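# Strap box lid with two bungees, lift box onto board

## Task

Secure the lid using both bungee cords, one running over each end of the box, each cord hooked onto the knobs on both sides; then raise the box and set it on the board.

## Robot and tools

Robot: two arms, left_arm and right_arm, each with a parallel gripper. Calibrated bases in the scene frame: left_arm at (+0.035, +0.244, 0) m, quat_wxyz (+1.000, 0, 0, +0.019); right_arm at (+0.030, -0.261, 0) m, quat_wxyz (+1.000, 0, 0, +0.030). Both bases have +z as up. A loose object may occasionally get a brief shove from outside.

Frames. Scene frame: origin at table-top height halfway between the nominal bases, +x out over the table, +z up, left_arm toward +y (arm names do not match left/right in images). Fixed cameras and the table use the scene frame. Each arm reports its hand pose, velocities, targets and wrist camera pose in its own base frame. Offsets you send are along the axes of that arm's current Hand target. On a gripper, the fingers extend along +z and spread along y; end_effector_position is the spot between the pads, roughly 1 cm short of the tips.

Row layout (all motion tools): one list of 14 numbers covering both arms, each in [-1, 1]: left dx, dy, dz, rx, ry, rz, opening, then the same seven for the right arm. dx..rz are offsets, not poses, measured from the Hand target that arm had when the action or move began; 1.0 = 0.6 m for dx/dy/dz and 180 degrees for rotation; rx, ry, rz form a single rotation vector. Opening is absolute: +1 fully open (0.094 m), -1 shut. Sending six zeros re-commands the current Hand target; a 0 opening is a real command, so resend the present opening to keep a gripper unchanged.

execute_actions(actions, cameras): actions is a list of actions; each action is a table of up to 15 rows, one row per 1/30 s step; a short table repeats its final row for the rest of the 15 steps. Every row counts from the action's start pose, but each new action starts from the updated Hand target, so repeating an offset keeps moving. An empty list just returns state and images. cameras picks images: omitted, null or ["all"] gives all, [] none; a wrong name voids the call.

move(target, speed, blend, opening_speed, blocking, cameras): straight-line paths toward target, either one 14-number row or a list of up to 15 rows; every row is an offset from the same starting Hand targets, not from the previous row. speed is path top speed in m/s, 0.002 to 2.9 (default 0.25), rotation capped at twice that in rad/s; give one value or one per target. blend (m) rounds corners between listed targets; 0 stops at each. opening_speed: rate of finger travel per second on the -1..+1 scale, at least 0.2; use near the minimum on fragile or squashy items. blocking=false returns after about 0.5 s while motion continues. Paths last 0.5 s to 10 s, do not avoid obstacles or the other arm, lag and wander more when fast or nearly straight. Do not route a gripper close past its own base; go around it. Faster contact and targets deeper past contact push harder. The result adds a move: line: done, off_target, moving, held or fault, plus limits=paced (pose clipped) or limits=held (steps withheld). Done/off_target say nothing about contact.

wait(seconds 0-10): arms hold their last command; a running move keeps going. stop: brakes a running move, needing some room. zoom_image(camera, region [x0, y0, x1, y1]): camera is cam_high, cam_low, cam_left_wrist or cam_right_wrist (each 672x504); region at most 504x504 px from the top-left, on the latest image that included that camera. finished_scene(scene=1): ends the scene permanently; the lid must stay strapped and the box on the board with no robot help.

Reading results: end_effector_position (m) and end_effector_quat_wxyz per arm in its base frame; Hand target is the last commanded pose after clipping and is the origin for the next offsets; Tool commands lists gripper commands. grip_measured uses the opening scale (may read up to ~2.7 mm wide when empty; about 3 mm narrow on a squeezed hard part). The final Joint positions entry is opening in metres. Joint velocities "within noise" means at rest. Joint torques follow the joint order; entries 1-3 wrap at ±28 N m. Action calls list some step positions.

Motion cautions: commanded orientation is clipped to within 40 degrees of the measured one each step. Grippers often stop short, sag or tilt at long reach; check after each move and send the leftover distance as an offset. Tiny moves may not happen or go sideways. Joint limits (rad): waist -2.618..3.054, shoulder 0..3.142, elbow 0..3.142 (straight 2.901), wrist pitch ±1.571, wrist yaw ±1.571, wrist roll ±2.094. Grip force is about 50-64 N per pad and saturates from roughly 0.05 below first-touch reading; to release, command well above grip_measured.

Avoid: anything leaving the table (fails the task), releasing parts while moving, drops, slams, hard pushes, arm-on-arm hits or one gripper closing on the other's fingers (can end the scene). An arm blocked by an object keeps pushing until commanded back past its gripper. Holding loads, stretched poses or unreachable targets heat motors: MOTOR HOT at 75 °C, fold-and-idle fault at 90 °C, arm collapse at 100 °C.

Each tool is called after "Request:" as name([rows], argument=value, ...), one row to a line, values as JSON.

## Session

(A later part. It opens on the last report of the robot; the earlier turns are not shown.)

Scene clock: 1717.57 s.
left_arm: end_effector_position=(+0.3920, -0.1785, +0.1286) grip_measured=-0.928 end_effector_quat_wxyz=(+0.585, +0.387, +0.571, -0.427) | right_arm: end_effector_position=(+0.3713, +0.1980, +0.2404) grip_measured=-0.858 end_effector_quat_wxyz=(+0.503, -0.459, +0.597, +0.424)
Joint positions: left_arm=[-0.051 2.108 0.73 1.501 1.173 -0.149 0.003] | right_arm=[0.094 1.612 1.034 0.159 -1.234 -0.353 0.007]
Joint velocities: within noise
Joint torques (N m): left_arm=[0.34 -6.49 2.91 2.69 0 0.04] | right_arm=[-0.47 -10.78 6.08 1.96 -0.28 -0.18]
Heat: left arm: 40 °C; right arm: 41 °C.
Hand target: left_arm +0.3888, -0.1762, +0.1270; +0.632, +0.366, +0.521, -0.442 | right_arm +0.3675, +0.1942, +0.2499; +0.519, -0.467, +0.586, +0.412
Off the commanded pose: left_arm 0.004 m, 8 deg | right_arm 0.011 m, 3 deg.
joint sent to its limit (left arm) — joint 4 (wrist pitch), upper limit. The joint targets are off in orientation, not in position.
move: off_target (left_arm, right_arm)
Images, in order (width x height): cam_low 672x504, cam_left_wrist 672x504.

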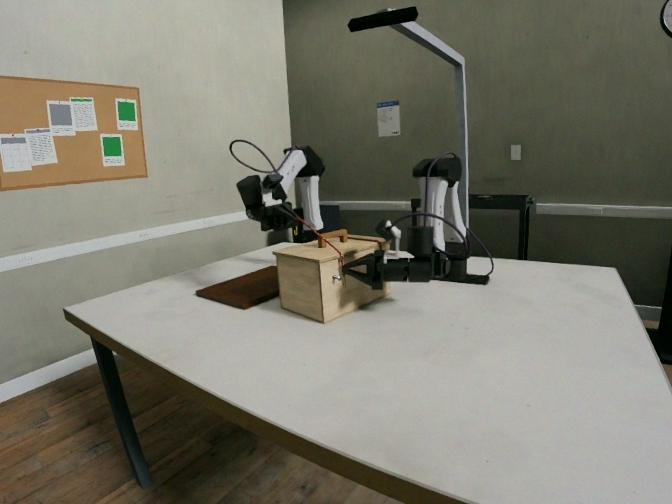

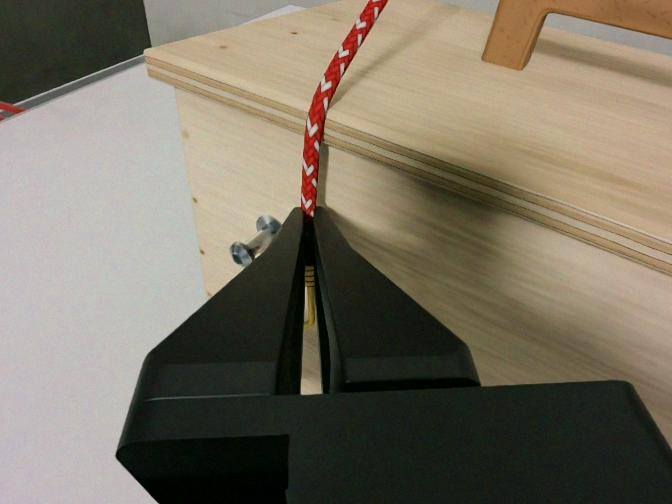

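Request:
move(target=[-0.0095,0.0220,0.0295,0,0.033,0,-1, 0,0,0,0,0,0,-1], speed=0.06, cameras=["cam_left_wrist", "cam_low"])

Request:
zoom_image(camera="cam_left_wrist", region=[190, 80, 380, 340])

Request:
zoom_image(camera="cam_low", region=[322, 252, 358, 288])

Scene clock: 1743.10 s.
left_arm: end_effector_position=(+0.4030, -0.1848, +0.1325) grip_measured=-0.928 end_effector_quat_wxyz=(+0.587, +0.384, +0.568, -0.431) | right_arm: end_effector_position=(+0.3713, +0.1980, +0.2403) grip_measured=-0.858 end_effector_quat_wxyz=(+0.503, -0.459, +0.597, +0.424)
Joint positions: left_arm=[-0.067 2.133 0.783 1.501 1.157 -0.178 0.003] | right_arm=[0.094 1.612 1.034 0.158 -1.234 -0.353 0.007]
Joint velocities: within noise
Joint torques (N m): left_arm=[-0.72 -6.91 5.74 2.36 -0.13 -0.06] | right_arm=[-0.46 -10.77 6.08 1.96 -0.3 -0.18]
Heat: left arm: 41 °C; right arm: 41 °C.
Hand target: left_arm +0.4067, -0.1869, +0.1358; +0.604, +0.388, +0.553, -0.423 | right_arm +0.3674, +0.1942, +0.2499; +0.519, -0.467, +0.586, +0.412
Off the commanded pose: left_arm 0.006 m, 3 deg | right_arm 0.011 m, 3 deg.
move: off_target (left_arm, right_arm)
Images, in order (width x height): cam_low 672x504, cam_left_wrist 672x504.

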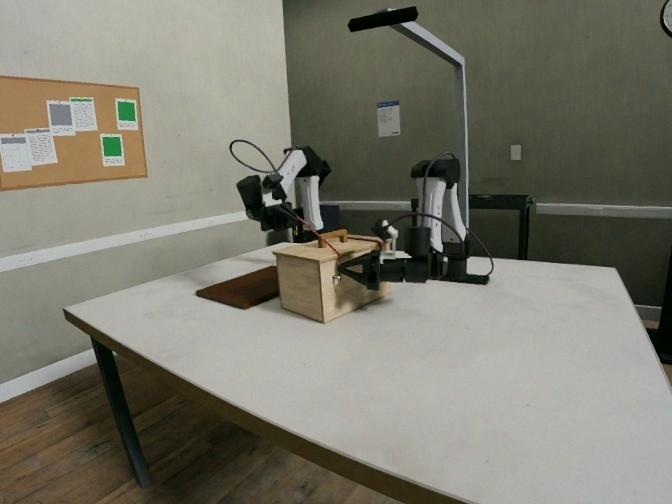

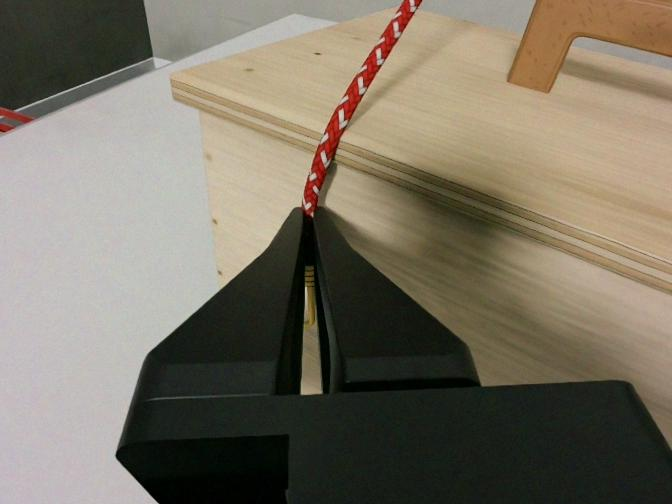

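Scaled by 1.938.

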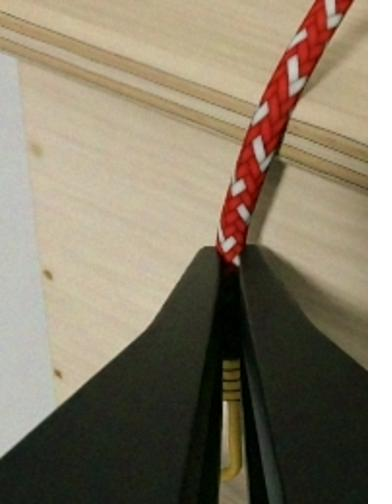

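Scaled by 14.000.

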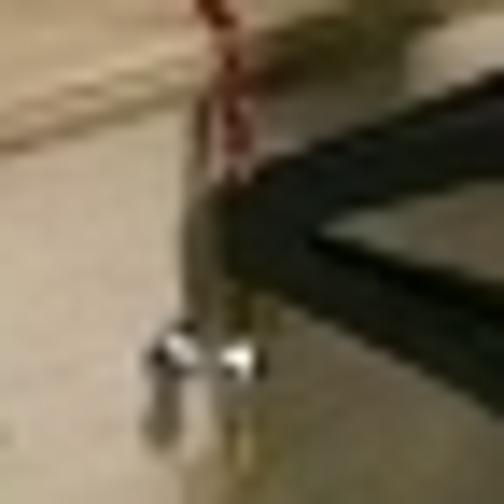

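Request:
move(target=[-0.015,0,0.0013,0,0,0,-1, 0,0,0,0,0,0,-1], speed=0.06, cameras=["cam_left_wrist", "cam_low"])

Request:
zoom_image(camera="cam_low", region=[322, 252, 358, 288])

Scene clock: 1747.07 s.
left_arm: end_effector_position=(+0.4030, -0.1848, +0.1323) grip_measured=-0.928 end_effector_quat_wxyz=(+0.585, +0.381, +0.570, -0.433) | right_arm: end_effector_position=(+0.3714, +0.1979, +0.2403) grip_measured=-0.858 end_effector_quat_wxyz=(+0.503, -0.459, +0.597, +0.424)
Joint positions: left_arm=[-0.067 2.133 0.783 1.499 1.157 -0.184 0.003] | right_arm=[0.094 1.612 1.034 0.158 -1.234 -0.353 0.007]
Joint velocities: within noise
Joint torques (N m): left_arm=[-0.59 -9.46 5.74 2.1 -0.13 0.01] | right_arm=[-0.47 -10.77 6.09 1.96 -0.3 -0.18]
Heat: left arm: 40 °C; right arm: 41 °C.
Hand target: left_arm +0.4067, -0.1869, +0.1448; +0.604, +0.388, +0.554, -0.423 | right_arm +0.3675, +0.1942, +0.2499; +0.519, -0.467, +0.586, +0.412
Off the commanded pose: left_arm 0.013 m, 3 deg | right_arm 0.011 m, 3 deg.
move: off_target (left_arm, right_arm)
Images, in order (width x height): cam_low 672x504, cam_left_wrist 672x504.

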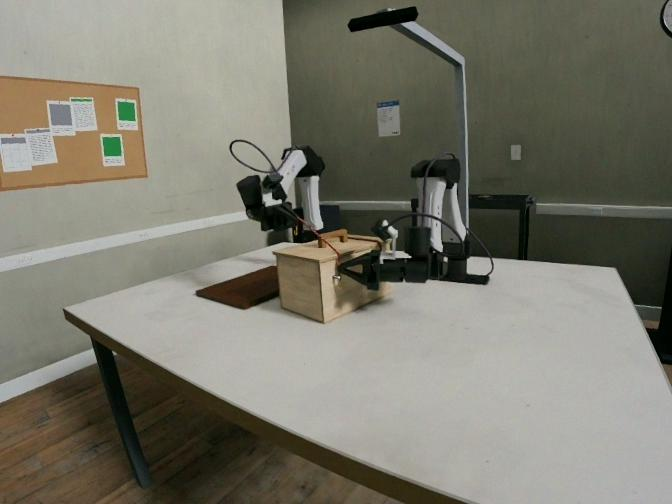

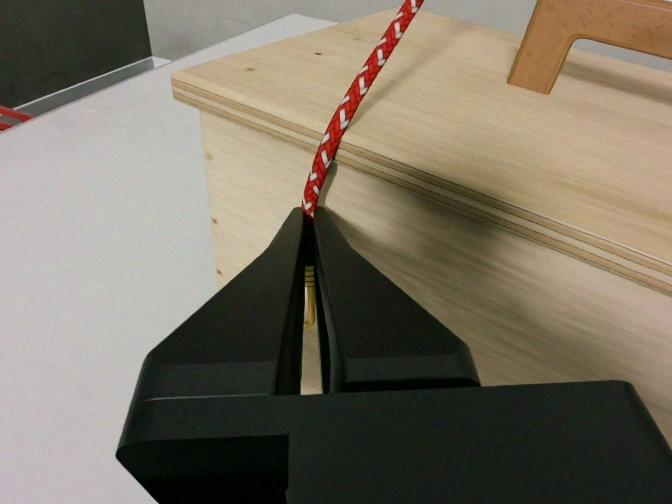

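Scaled by 14.000.

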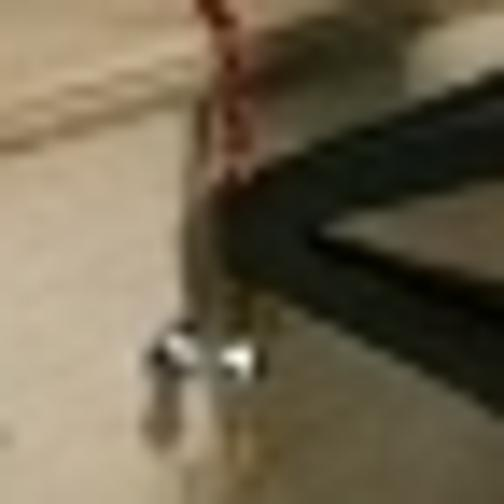

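Request:
move(target=[-0.013,0,0.0013,0,0,0,-1, 0,0,0,0,0,0,-1], speed=0.06, cameras=["cam_left_wrist", "cam_low"])

Request:
zoom_image(camera="cam_low", region=[322, 252, 358, 288])

Scene clock: 1748.77 s.
left_arm: end_effector_position=(+0.4038, -0.1844, +0.1374) grip_measured=-0.928 end_effector_quat_wxyz=(+0.589, +0.381, +0.568, -0.431) | right_arm: end_effector_position=(+0.3714, +0.1979, +0.2403) grip_measured=-0.858 end_effector_quat_wxyz=(+0.503, -0.459, +0.597, +0.424)
Joint positions: left_arm=[-0.067 2.119 0.783 1.496 1.15 -0.187 0.003] | right_arm=[0.094 1.612 1.034 0.158 -1.234 -0.353 0.007]
Joint velocities: within noise
Joint torques (N m): left_arm=[-0.64 -10.7 5.85 1.79 -0.06 0.03] | right_arm=[-0.49 -10.78 6.08 1.97 -0.29 -0.18]
Heat: left arm: 41 °C; right arm: 41 °C.
Hand target: left_arm +0.4067, -0.1870, +0.1527; +0.604, +0.388, +0.553, -0.423 | right_arm +0.3675, +0.1942, +0.2499; +0.519, -0.467, +0.586, +0.412
Off the commanded pose: left_arm 0.016 m, 3 deg | right_arm 0.011 m, 3 deg.
move: off_target (left_arm, right_arm)
Images, in order (width x height): cam_low 672x504, cam_left_wrist 672x504.

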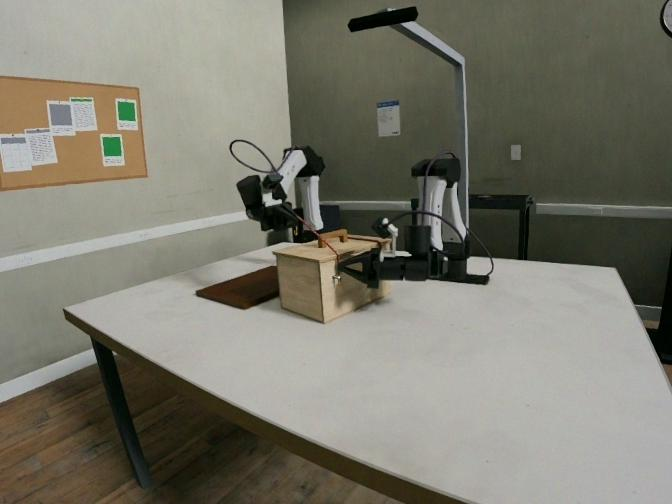

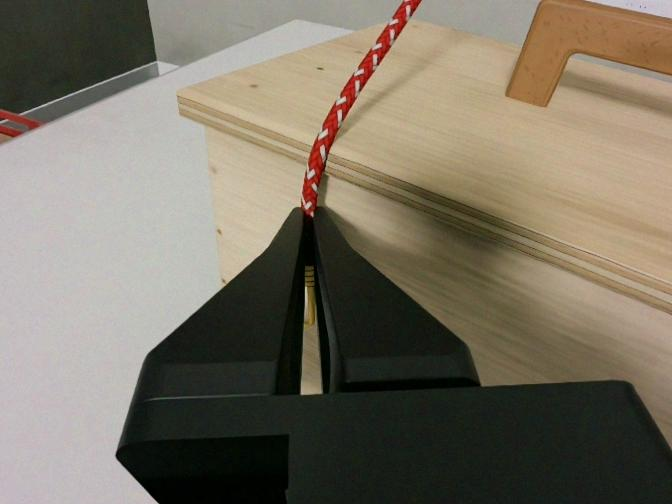

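Scaled by 14.000.

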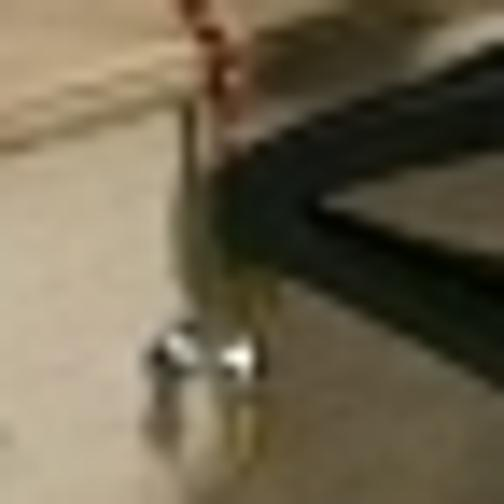

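Request:
zoom_image(camera="cam_low", region=[330, 268, 350, 288])

Scaled by 25.200.

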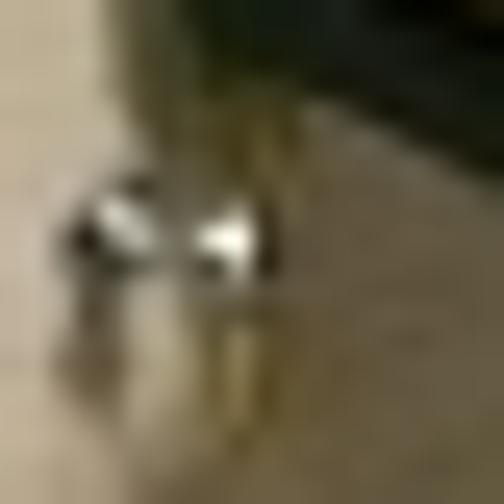

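Request:
move(target=[0.0157,0.0167,0.0063,0,0,0,-1, 0,0,0,0,0,0,-1], speed=0.05, cameras=["cam_left_wrist", "cam_low"])

Request:
zoom_image(camera="cam_low", region=[325, 262, 351, 288])

Scene clock: 1755.23 s.
left_arm: end_effector_position=(+0.4126, -0.1850, +0.1427) grip_measured=-0.928 end_effector_quat_wxyz=(+0.596, +0.385, +0.560, -0.427) | right_arm: end_effector_position=(+0.3714, +0.1979, +0.2403) grip_measured=-0.858 end_effector_quat_wxyz=(+0.503, -0.459, +0.597, +0.424)
Joint positions: left_arm=[-0.067 2.132 0.825 1.493 1.151 -0.188 0.003] | right_arm=[0.094 1.612 1.034 0.158 -1.234 -0.353 0.007]
Joint velocities: within noise
Joint torques (N m): left_arm=[-0.65 -7.39 6.61 1.87 -0.09 0.08] | right_arm=[-0.49 -10.77 6.08 1.97 -0.3 -0.18]
Heat: left arm: 43 °C; right arm: 41 °C.
Hand target: left_arm +0.4178, -0.1879, +0.1437; +0.604, +0.388, +0.553, -0.423 | right_arm +0.3675, +0.1942, +0.2499; +0.519, -0.467, +0.586, +0.412
Off the commanded pose: left_arm 0.006 m, 1 deg | right_arm 0.011 m, 3 deg.
move: off_target (right_arm)
Images, in order (width x height): cam_low 672x504, cam_left_wrist 672x504.

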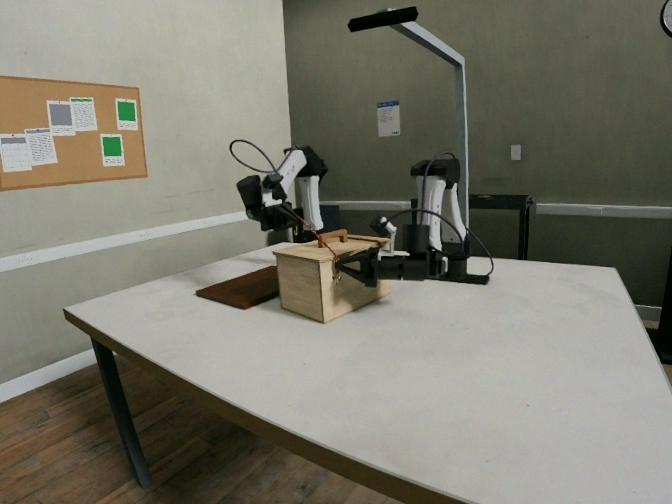

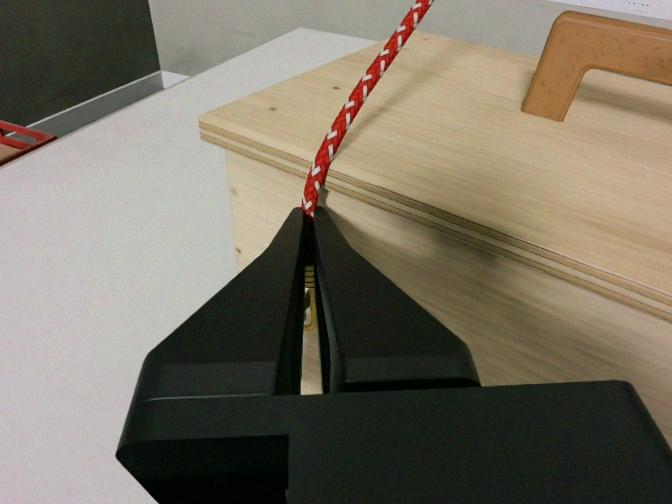

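Scaled by 19.385.

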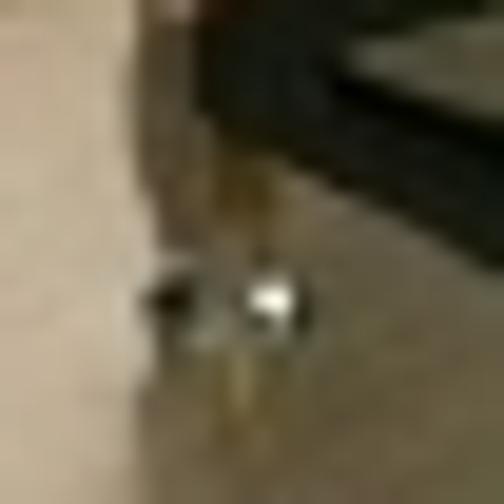

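Request:
zoom_image(camera="cam_left_wrist", region=[270, 230, 350, 350])

Scaled by 4.200.

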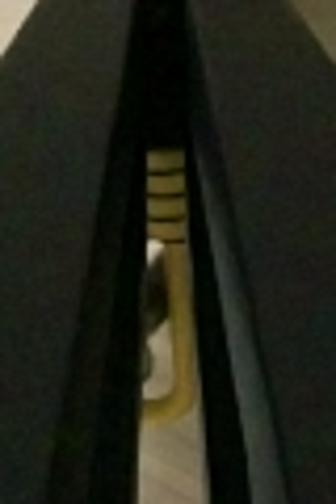

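Request:
move(target=[-0.0168,-0.0063,-0.0008,0,0,0,-1, 0,0,0,0,0,0,-1], speed=0.05, cameras=["cam_left_wrist", "cam_low"])

Request:
zoom_image(camera="cam_left_wrist", region=[270, 230, 350, 350])

Request:
zoom_image(camera="cam_low", region=[325, 262, 351, 288])

Scene clock: 1760.97 s.
left_arm: end_effector_position=(+0.4126, -0.1850, +0.1426) grip_measured=-0.928 end_effector_quat_wxyz=(+0.596, +0.385, +0.561, -0.427) | right_arm: end_effector_position=(+0.3714, +0.1979, +0.2403) grip_measured=-0.858 end_effector_quat_wxyz=(+0.503, -0.459, +0.597, +0.424)
Joint positions: left_arm=[-0.067 2.132 0.825 1.492 1.151 -0.19 0.003] | right_arm=[0.094 1.612 1.034 0.158 -1.234 -0.353 0.007]
Joint velocities: within noise
Joint torques (N m): left_arm=[-0.73 -10.97 5.19 1.59 -0.11 0.05] | right_arm=[-0.47 -10.78 6.09 1.97 -0.3 -0.18]
Heat: left arm: 43 °C; right arm: 41 °C.
Hand target: left_arm +0.4138, -0.1879, +0.1537; +0.604, +0.388, +0.553, -0.423 | right_arm +0.3675, +0.1942, +0.2499; +0.519, -0.467, +0.586, +0.412
Off the commanded pose: left_arm 0.012 m, 1 deg | right_arm 0.011 m, 3 deg.
move: off_target (left_arm, right_arm)
Images, in order (width x height): cam_low 672x504, cam_left_wrist 672x504.

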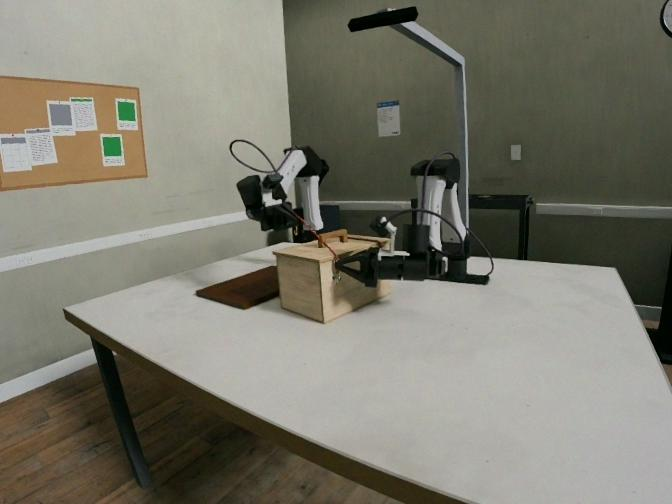

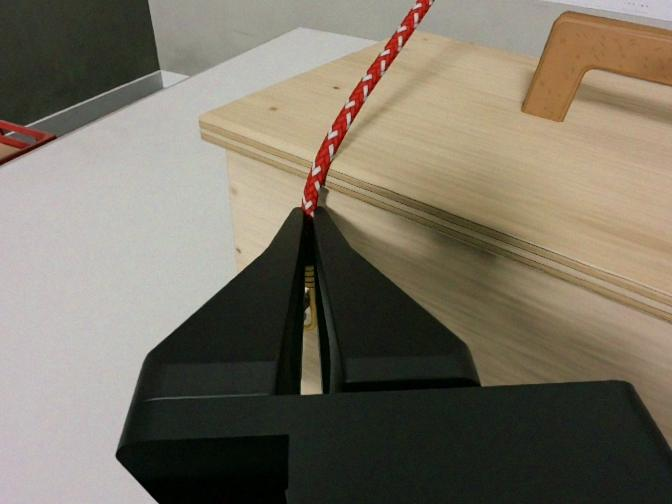

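Scaled by 4.200.

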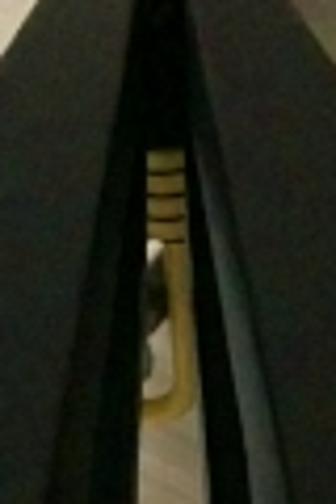

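Scaled by 19.385.

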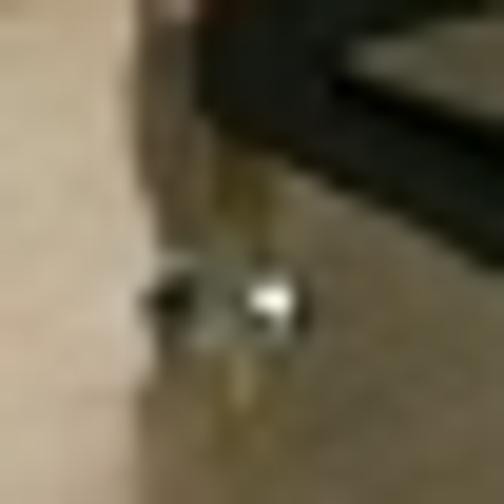

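Request:
move(target=[-0.012,-0.002,0,0,0,0,-1, 0,0,0,0,0,0,-1], speed=0.05, cameras=["cam_left_wrist", "cam_low"])

Request:
zoom_image(camera="cam_left_wrist", region=[270, 230, 350, 350])

Request:
zoom_image(camera="cam_low", region=[325, 262, 351, 288])

Scene clock: 1762.73 s.
left_arm: end_effector_position=(+0.4126, -0.1850, +0.1476) grip_measured=-0.928 end_effector_quat_wxyz=(+0.593, +0.383, +0.563, -0.429) | right_arm: end_effector_position=(+0.3714, +0.1979, +0.2403) grip_measured=-0.858 end_effector_quat_wxyz=(+0.503, -0.459, +0.597, +0.424)
Joint positions: left_arm=[-0.067 2.109 0.825 1.462 1.151 -0.191 0.003] | right_arm=[0.094 1.612 1.034 0.158 -1.234 -0.354 0.007]
Joint velocities: within noise
Joint torques (N m): left_arm=[-0.7 -11.44 4.97 1.66 -0.1 0.07] | right_arm=[-0.47 -10.78 6.09 1.97 -0.3 -0.18]
Heat: left arm: 43 °C; right arm: 41 °C.
Hand target: left_arm +0.4124, -0.1878, +0.1609; +0.604, +0.388, +0.553, -0.423 | right_arm +0.3675, +0.1942, +0.2499; +0.519, -0.467, +0.586, +0.412
Off the commanded pose: left_arm 0.014 m, 2 deg | right_arm 0.011 m, 3 deg.
move: off_target (left_arm, right_arm)
Images, in order (width x height): cam_low 672x504, cam_left_wrist 672x504.

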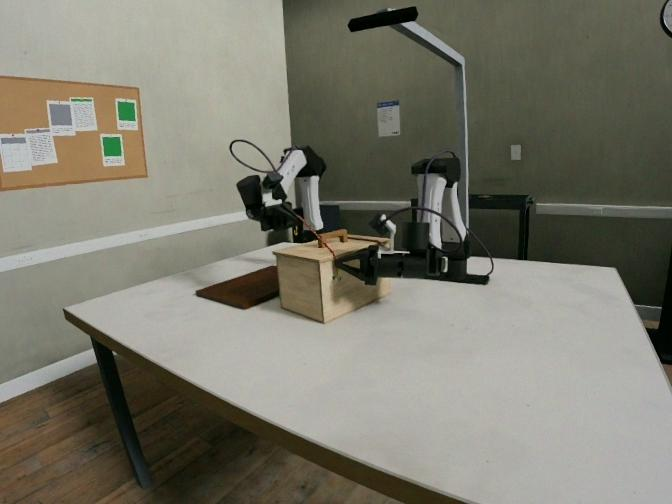

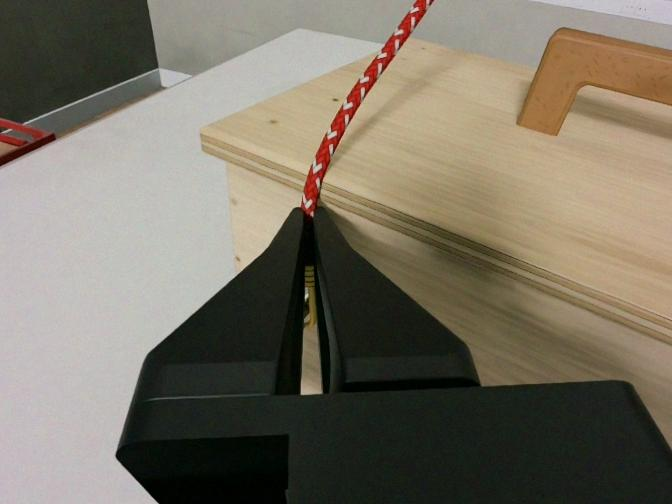

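Scaled by 4.200.

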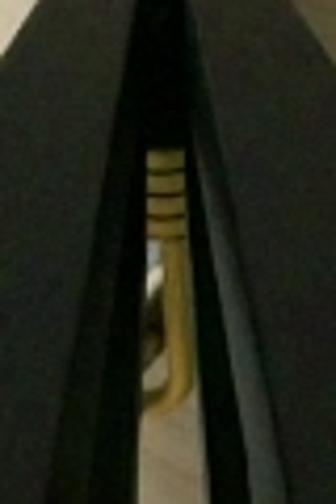

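Scaled by 19.385.

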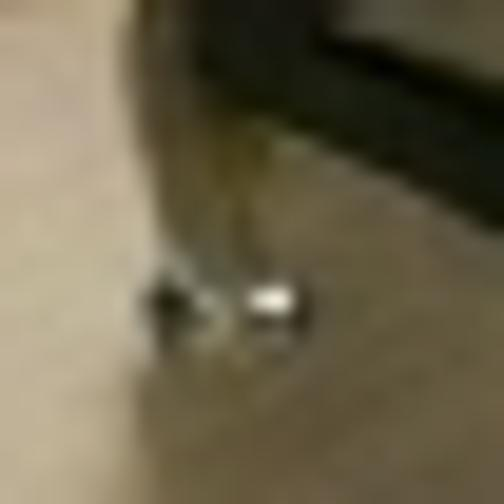

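Request:
move(target=[0.015,0,-0.0013,0,0,0,-1, 0.0112,0.0173,-0.0908,0,0,0,-1], speed=0.08, cameras=["cam_left_wrist", "cam_low", "cam_right_wrist"])

Request:
zoom_image(camera="cam_left_wrist", region=[270, 230, 350, 350])

Request:
zoom_image(camera="cam_low", region=[325, 262, 351, 288])

Scene clock: 1770.73 s.
left_arm: end_effector_position=(+0.4095, -0.1908, +0.1511) grip_measured=-0.928 end_effector_quat_wxyz=(+0.598, +0.391, +0.553, -0.429) | right_arm: end_effector_position=(+0.3451, +0.1522, +0.2239) grip_measured=-0.858 end_effector_quat_wxyz=(+0.490, -0.453, +0.611, +0.425)
Joint positions: left_arm=[-0.082 2.109 0.825 1.486 1.149 -0.191 0.003] | right_arm=[-0.044 1.547 0.999 -0.194 -1.336 -0.652 0.007]
Joint velocities: within noise
Joint torques (N m): left_arm=[0.47 -8.76 4.85 1.73 -0.1 0.09] | right_arm=[-2.14 -10.35 9.66 1.59 -0.79 -0.2]
Heat: left arm: 44 °C; right arm: 41 °C.
Hand target: left_arm +0.4125, -0.1877, +0.1519; +0.604, +0.388, +0.553, -0.423 | right_arm +0.3450, +0.1431, +0.2500; +0.519, -0.467, +0.586, +0.412
Off the commanded pose: left_arm 0.004 m, 1 deg | right_arm 0.028 m, 5 deg.
move: off_target (right_arm)
Images, in order (width x height): cam_low 672x504, cam_left_wrist 672x504, cam_right_wrist 672x504.

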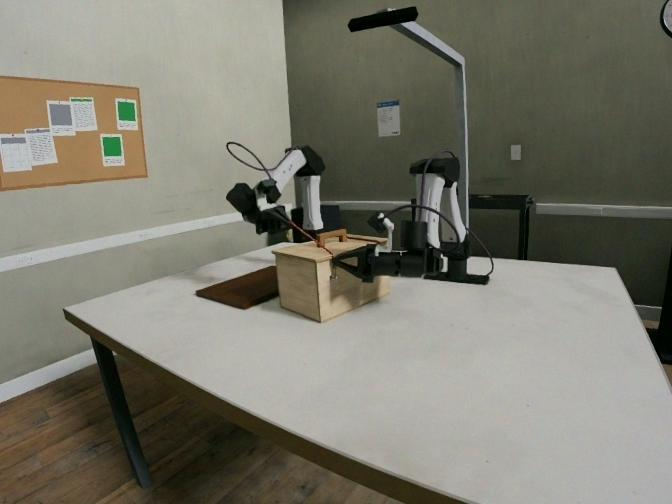

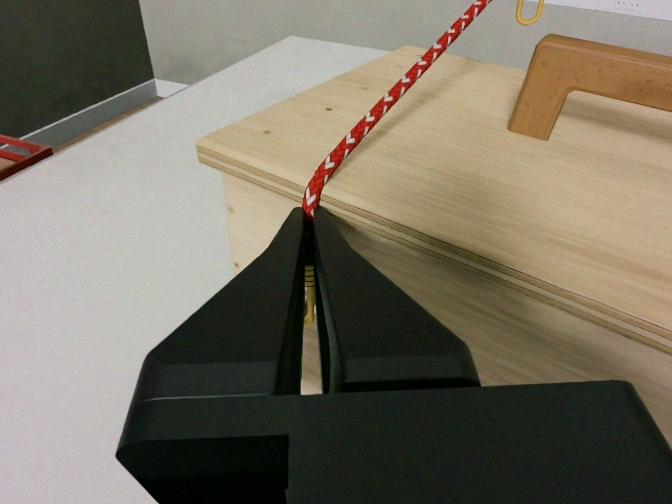

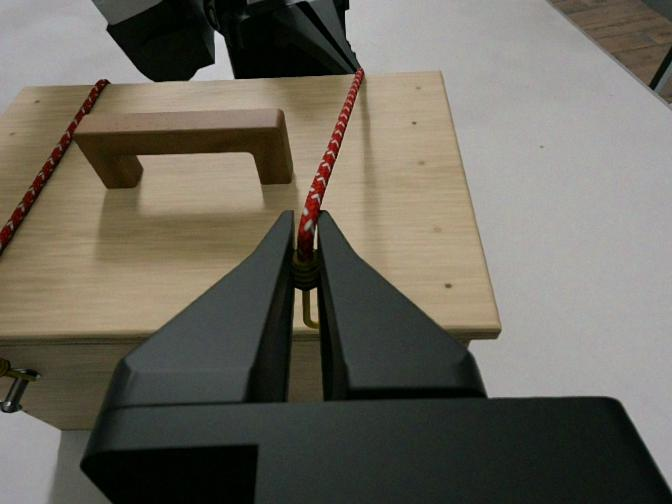

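Scaled by 4.200.

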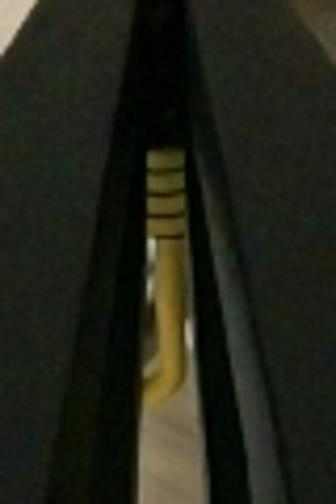

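Scaled by 19.385.

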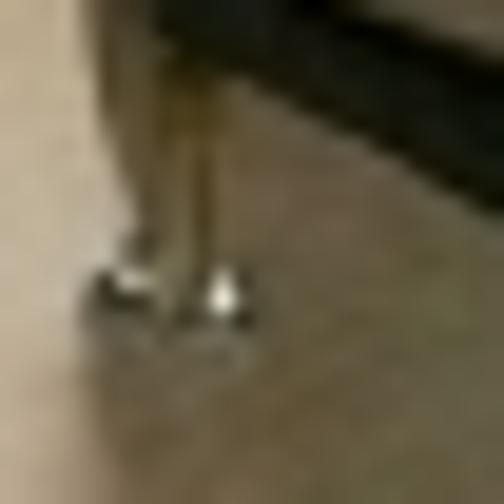

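Request:
zoom_image(camera="cam_right_wrist", region=[280, 200, 520, 400])

Scaled by 2.100.

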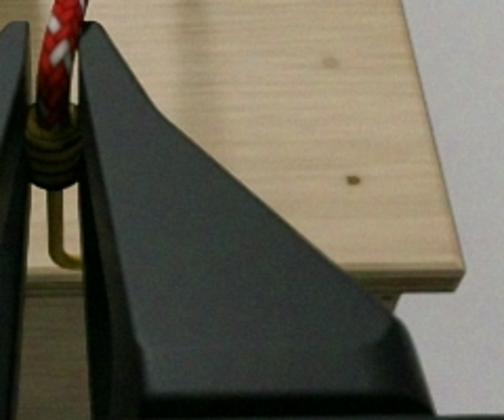

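Request:
move(target=[0,0,0,0,0,0,-1, -0.0138,-0.0017,-0.0237,0,0,-0.015,-1], speed=0.06, cameras=["cam_right_wrist"])

Request:
zoom_image(camera="cam_right_wrist", region=[280, 200, 520, 400])

Scene clock: 1779.63 s.
left_arm: end_effector_position=(+0.4079, -0.1943, +0.1512) grip_measured=-0.928 end_effector_quat_wxyz=(+0.596, +0.394, +0.551, -0.431) | right_arm: end_effector_position=(+0.3410, +0.1410, +0.2312) grip_measured=-0.858 end_effector_quat_wxyz=(+0.497, -0.469, +0.602, +0.412)
Joint positions: left_arm=[-0.09 2.109 0.825 1.487 1.149 -0.191 0.003] | right_arm=[-0.08 1.547 1.065 -0.403 -1.356 -0.843 0.007]
Joint velocities: within noise
Joint torques (N m): left_arm=[1.16 -8.79 4.78 1.72 -0.1 0.09] | right_arm=[-2.62 -9.52 10.65 1.34 -0.94 -0.17]
Heat: left arm: 44 °C; right arm: 41 °C.
Hand target: left_arm +0.4124, -0.1877, +0.1519; +0.604, +0.388, +0.553, -0.423 | right_arm +0.3430, +0.1301, +0.2600; +0.528, -0.481, +0.575, +0.400
Off the commanded pose: left_arm 0.008 m, 2 deg | right_arm 0.031 m, 5 deg.
move: off_target (right_arm)
Images, in order (width x height): cam_right_wrist 672x504.

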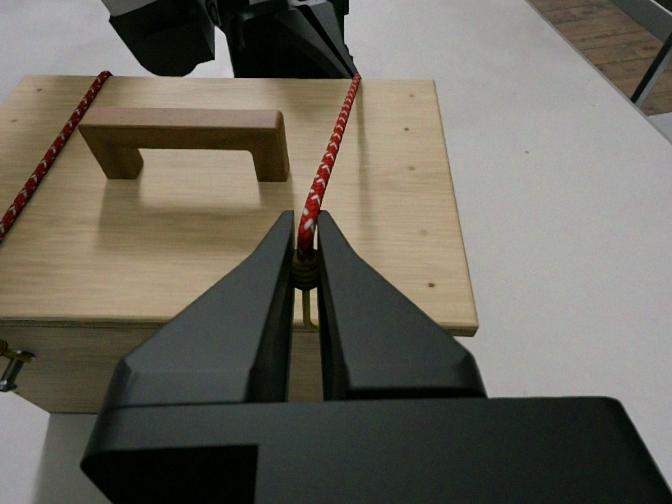

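Scaled by 2.100.

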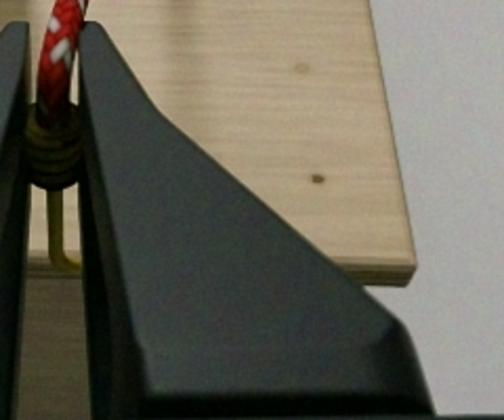

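Request:
move(target=[0,0,0,0,0,0,-1, 0.0218,-0.0025,-0.0128,0,0,0,-1], speed=0.06, cameras=["cam_right_wrist"])

Request:
zoom_image(camera="cam_right_wrist", region=[280, 200, 520, 400])

Scene clock: 1786.23 s.
left_arm: end_effector_position=(+0.4079, -0.1943, +0.1512) grip_measured=-0.929 end_effector_quat_wxyz=(+0.596, +0.394, +0.551, -0.431) | right_arm: end_effector_position=(+0.3363, +0.1320, +0.2309) grip_measured=-0.858 end_effector_quat_wxyz=(+0.508, -0.480, +0.593, +0.401)
Joint positions: left_arm=[-0.09 2.109 0.825 1.487 1.149 -0.191 0.003] | right_arm=[-0.111 1.547 1.079 -0.512 -1.372 -0.982 0.007]
Joint velocities: within noise
Joint torques (N m): left_arm=[1.11 -8.77 4.82 1.72 -0.1 0.09] | right_arm=[-2.76 -5.68 10.56 1.09 -1 -0.19]
Heat: left arm: 44 °C; right arm: 43 °C.
Hand target: left_arm +0.4124, -0.1877, +0.1519; +0.604, +0.388, +0.553, -0.423 | right_arm +0.3430, +0.1206, +0.2480; +0.528, -0.480, +0.575, +0.400
Off the commanded pose: left_arm 0.008 m, 1 deg | right_arm 0.022 m, 3 deg.
move: off_target (right_arm)
Images, in order (width x height): cam_right_wrist 672x504.

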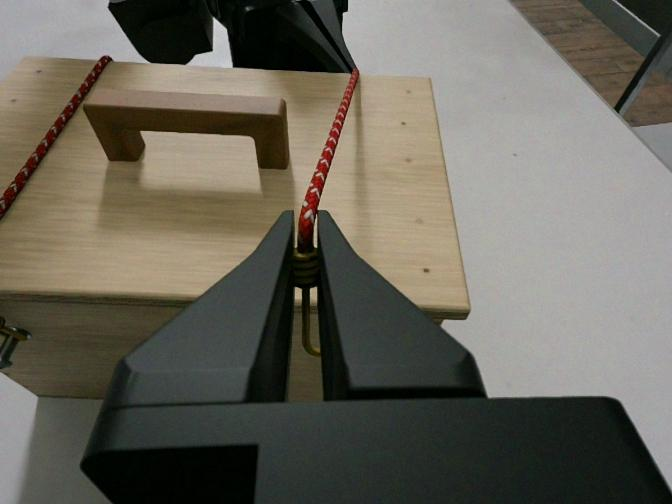

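Scaled by 2.100.

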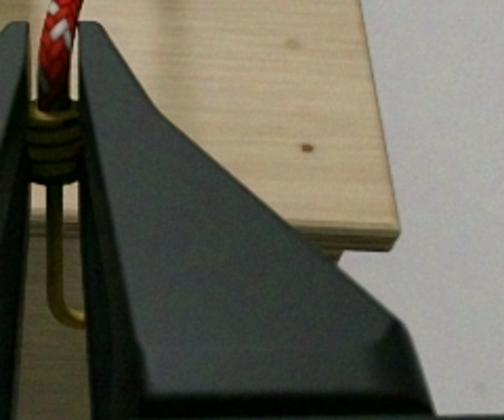

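Request:
zoom_image(camera="cam_right_wrist", region=[70, 40, 380, 230])

Scaled by 1.626.

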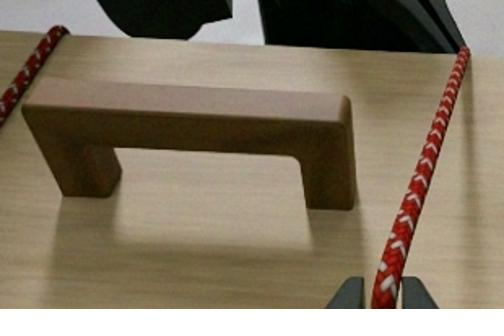

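Request:
move([
  [0,0,0,0,0,0,-1, -0.0430,0.0222,0.0408,0,0,0.015,-1],
  [0,0,0,0,0,0,-1, -0.0708,0.0887,0.2375,0,0,0.015,-1],
], speed=0.15, cameras=["cam_right_wrist", "cam_left_wrist", "cam_low"])

Request:
zoom_image(camera="cam_right_wrist", region=[240, 200, 400, 400])

Scene clock: 1838.97 s.
left_arm: end_effector_position=(+0.4086, -0.1925, +0.1503) grip_measured=-0.929 end_effector_quat_wxyz=(+0.595, +0.392, +0.553, -0.431) | right_arm: end_effector_position=(+0.3231, +0.2749, +0.2722) grip_measured=-0.858 end_effector_quat_wxyz=(+0.518, -0.470, +0.585, +0.411)
Joint positions: left_arm=[-0.085 2.109 0.825 1.481 1.151 -0.191 0.003] | right_arm=[0.364 1.456 0.953 0.279 -0.973 -0.192 0.007]
Joint velocities: within noise
Joint torques (N m): left_arm=[0.76 -8.81 4.81 1.79 -0.11 0.09] | right_arm=[0.54 -6.5 6.23 2.26 -0.09 0]
Heat: left arm: 45 °C; right arm: 49 °C.
Hand target: left_arm +0.4124, -0.1878, +0.1519; +0.604, +0.388, +0.553, -0.423 | right_arm +0.3222, +0.2755, +0.2702; +0.519, -0.467, +0.586, +0.412
Off the commanded pose: left_arm 0.006 m, 1 deg | right_arm 0.002 m, 0 deg.
move: done
Images, in order (width x height): cam_low 672x504, cam_left_wrist 672x504, cam_right_wrist 672x504.

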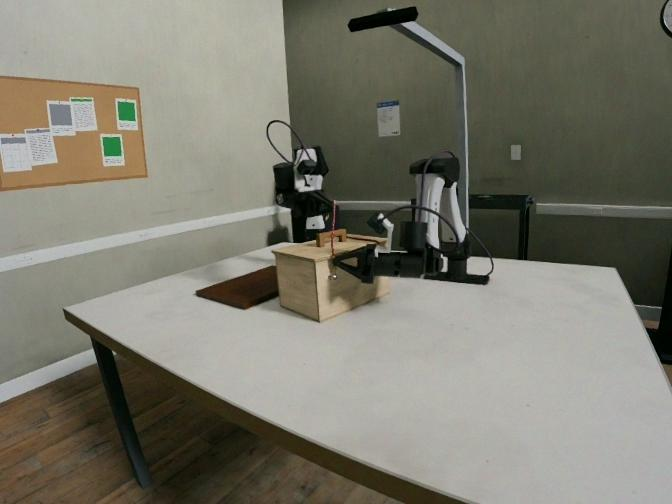

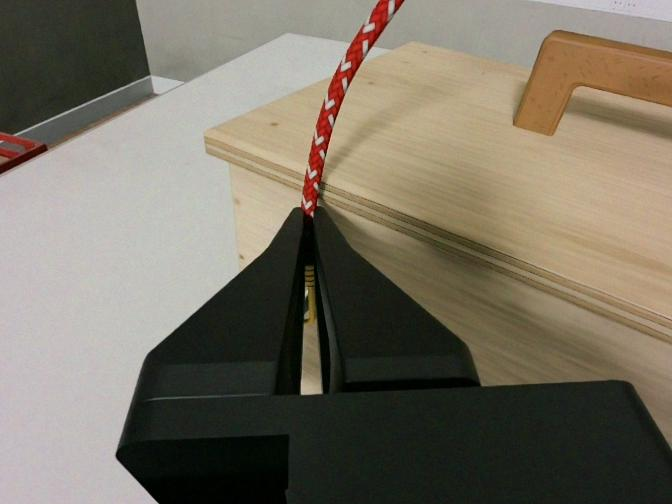

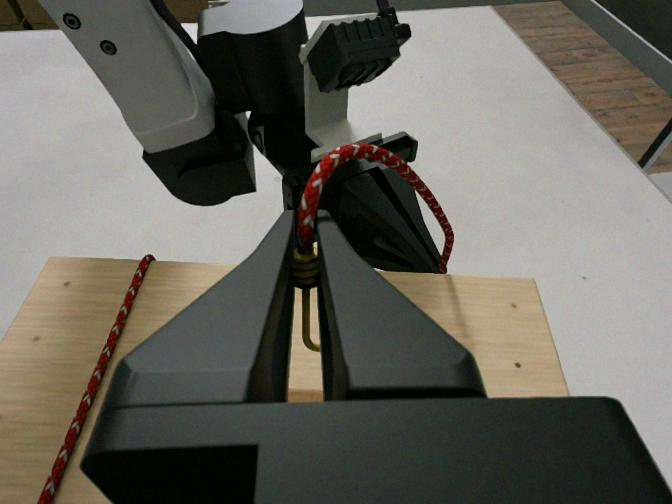

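Scaled by 2.520.

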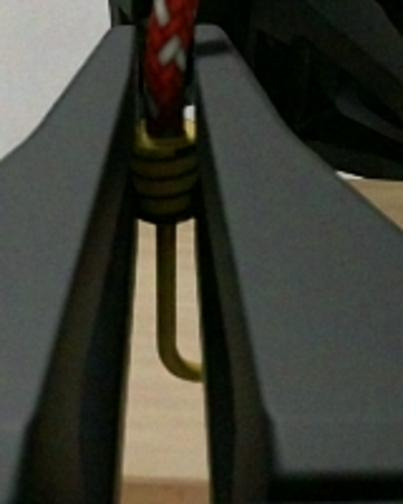

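Request:
move(target=[0,0,0,0,0,0,-1, 0.0654,0.0015,0.0146,0,0,0,-1], speed=0.1, cameras=["cam_right_wrist", "cam_high"])

Request:
zoom_image(camera="cam_right_wrist", region=[240, 200, 400, 400])

Scene clock: 1842.93 s.
left_arm: end_effector_position=(+0.4086, -0.1925, +0.1502) grip_measured=-0.929 end_effector_quat_wxyz=(+0.595, +0.392, +0.554, -0.431) | right_arm: end_effector_position=(+0.3222, +0.2774, +0.2382) grip_measured=-0.858 end_effector_quat_wxyz=(+0.524, -0.471, +0.580, +0.409)
Joint positions: left_arm=[-0.085 2.109 0.825 1.481 1.151 -0.191 0.003] | right_arm=[0.373 1.504 0.84 0.461 -0.962 -0.188 0.007]
Joint velocities: within noise
Joint torques (N m): left_arm=[0.75 -8.8 4.81 1.79 -0.11 0.1] | right_arm=[0.79 -5.01 5.98 2.19 -0.07 0.05]
Heat: left arm: 45 °C; right arm: 48 °C.
Hand target: left_arm +0.4124, -0.1878, +0.1519; +0.604, +0.388, +0.553, -0.423 | right_arm +0.3221, +0.2795, +0.2301; +0.519, -0.467, +0.586, +0.412
Off the commanded pose: left_arm 0.006 m, 1 deg | right_arm 0.008 m, 1 deg.
move: done
Images, in order (width x height): cam_high 672x504, cam_right_wrist 672x504.

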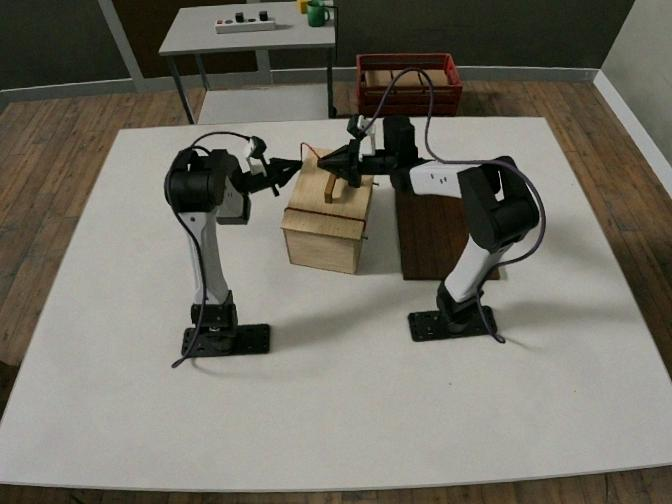

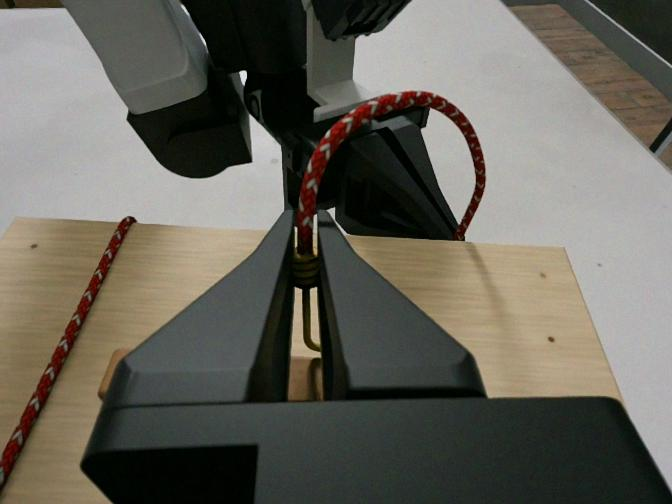

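Scaled by 2.520.

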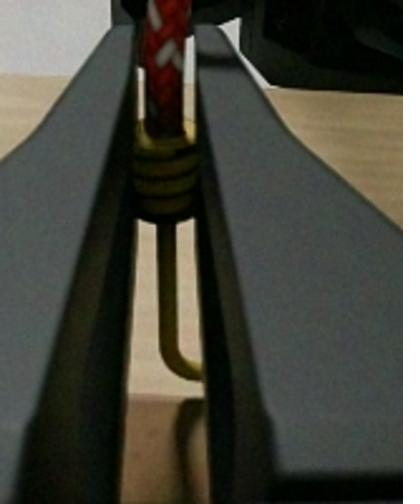

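Request:
move(target=[0,0,0,0,0,0,-1, 0.0007,-0.0107,-0.0467,0,0,0,-0.88], speed=0.05, cameras=["cam_right_wrist", "cam_left_wrist"])

Request:
zoom_image(camera="cam_right_wrist", region=[240, 200, 400, 400])

Scene clock: 1847.13 s.
left_arm: end_effector_position=(+0.4086, -0.1925, +0.1502) grip_measured=-0.929 end_effector_quat_wxyz=(+0.595, +0.392, +0.554, -0.431) | right_arm: end_effector_position=(+0.3278, +0.2538, +0.2313) grip_measured=-0.858 end_effector_quat_wxyz=(+0.517, -0.462, +0.590, +0.413)
Joint positions: left_arm=[-0.085 2.109 0.825 1.48 1.151 -0.191 0.003] | right_arm=[0.295 1.499 0.823 0.434 -1.03 -0.199 0.007]
Joint velocities: within noise
Joint torques (N m): left_arm=[0.77 -8.77 4.82 1.8 -0.11 0.1] | right_arm=[-0.17 -8.65 5.83 1.89 -0.26 -0.16]
Heat: left arm: 45 °C; right arm: 47 °C.
Hand target: left_arm +0.4124, -0.1878, +0.1519; +0.604, +0.388, +0.553, -0.423 | right_arm +0.3221, +0.2510, +0.2331; +0.519, -0.467, +0.586, +0.412
Off the commanded pose: left_arm 0.006 m, 2 deg | right_arm 0.007 m, 1 deg.
move: done
Images, in order (width x height): cam_left_wrist 672x504, cam_right_wrist 672x504.

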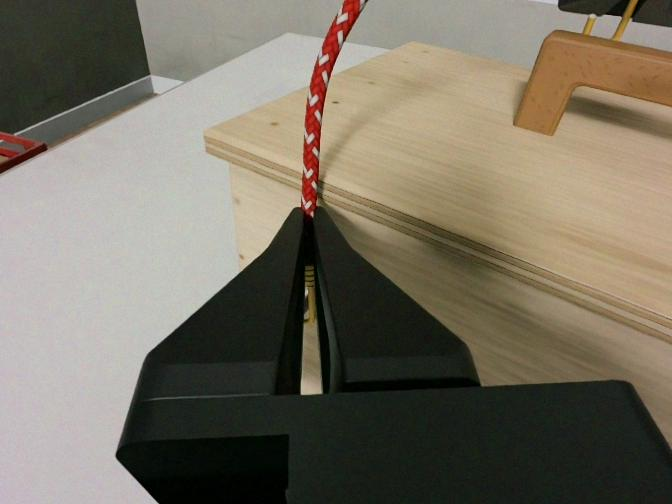

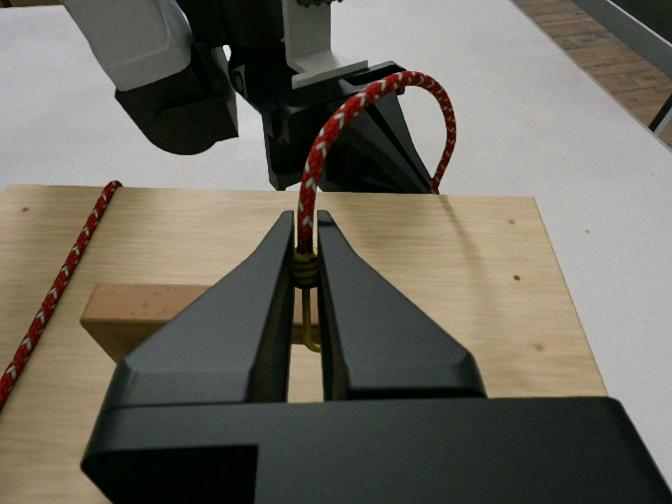

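Scaled by 2.520.

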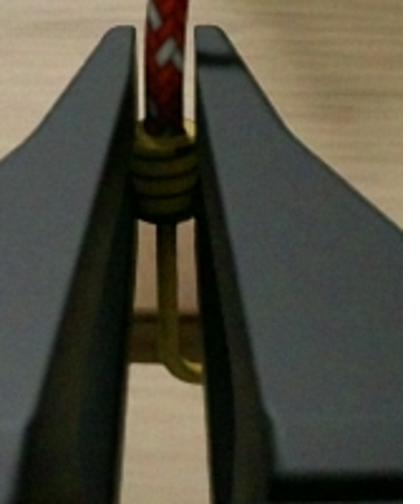

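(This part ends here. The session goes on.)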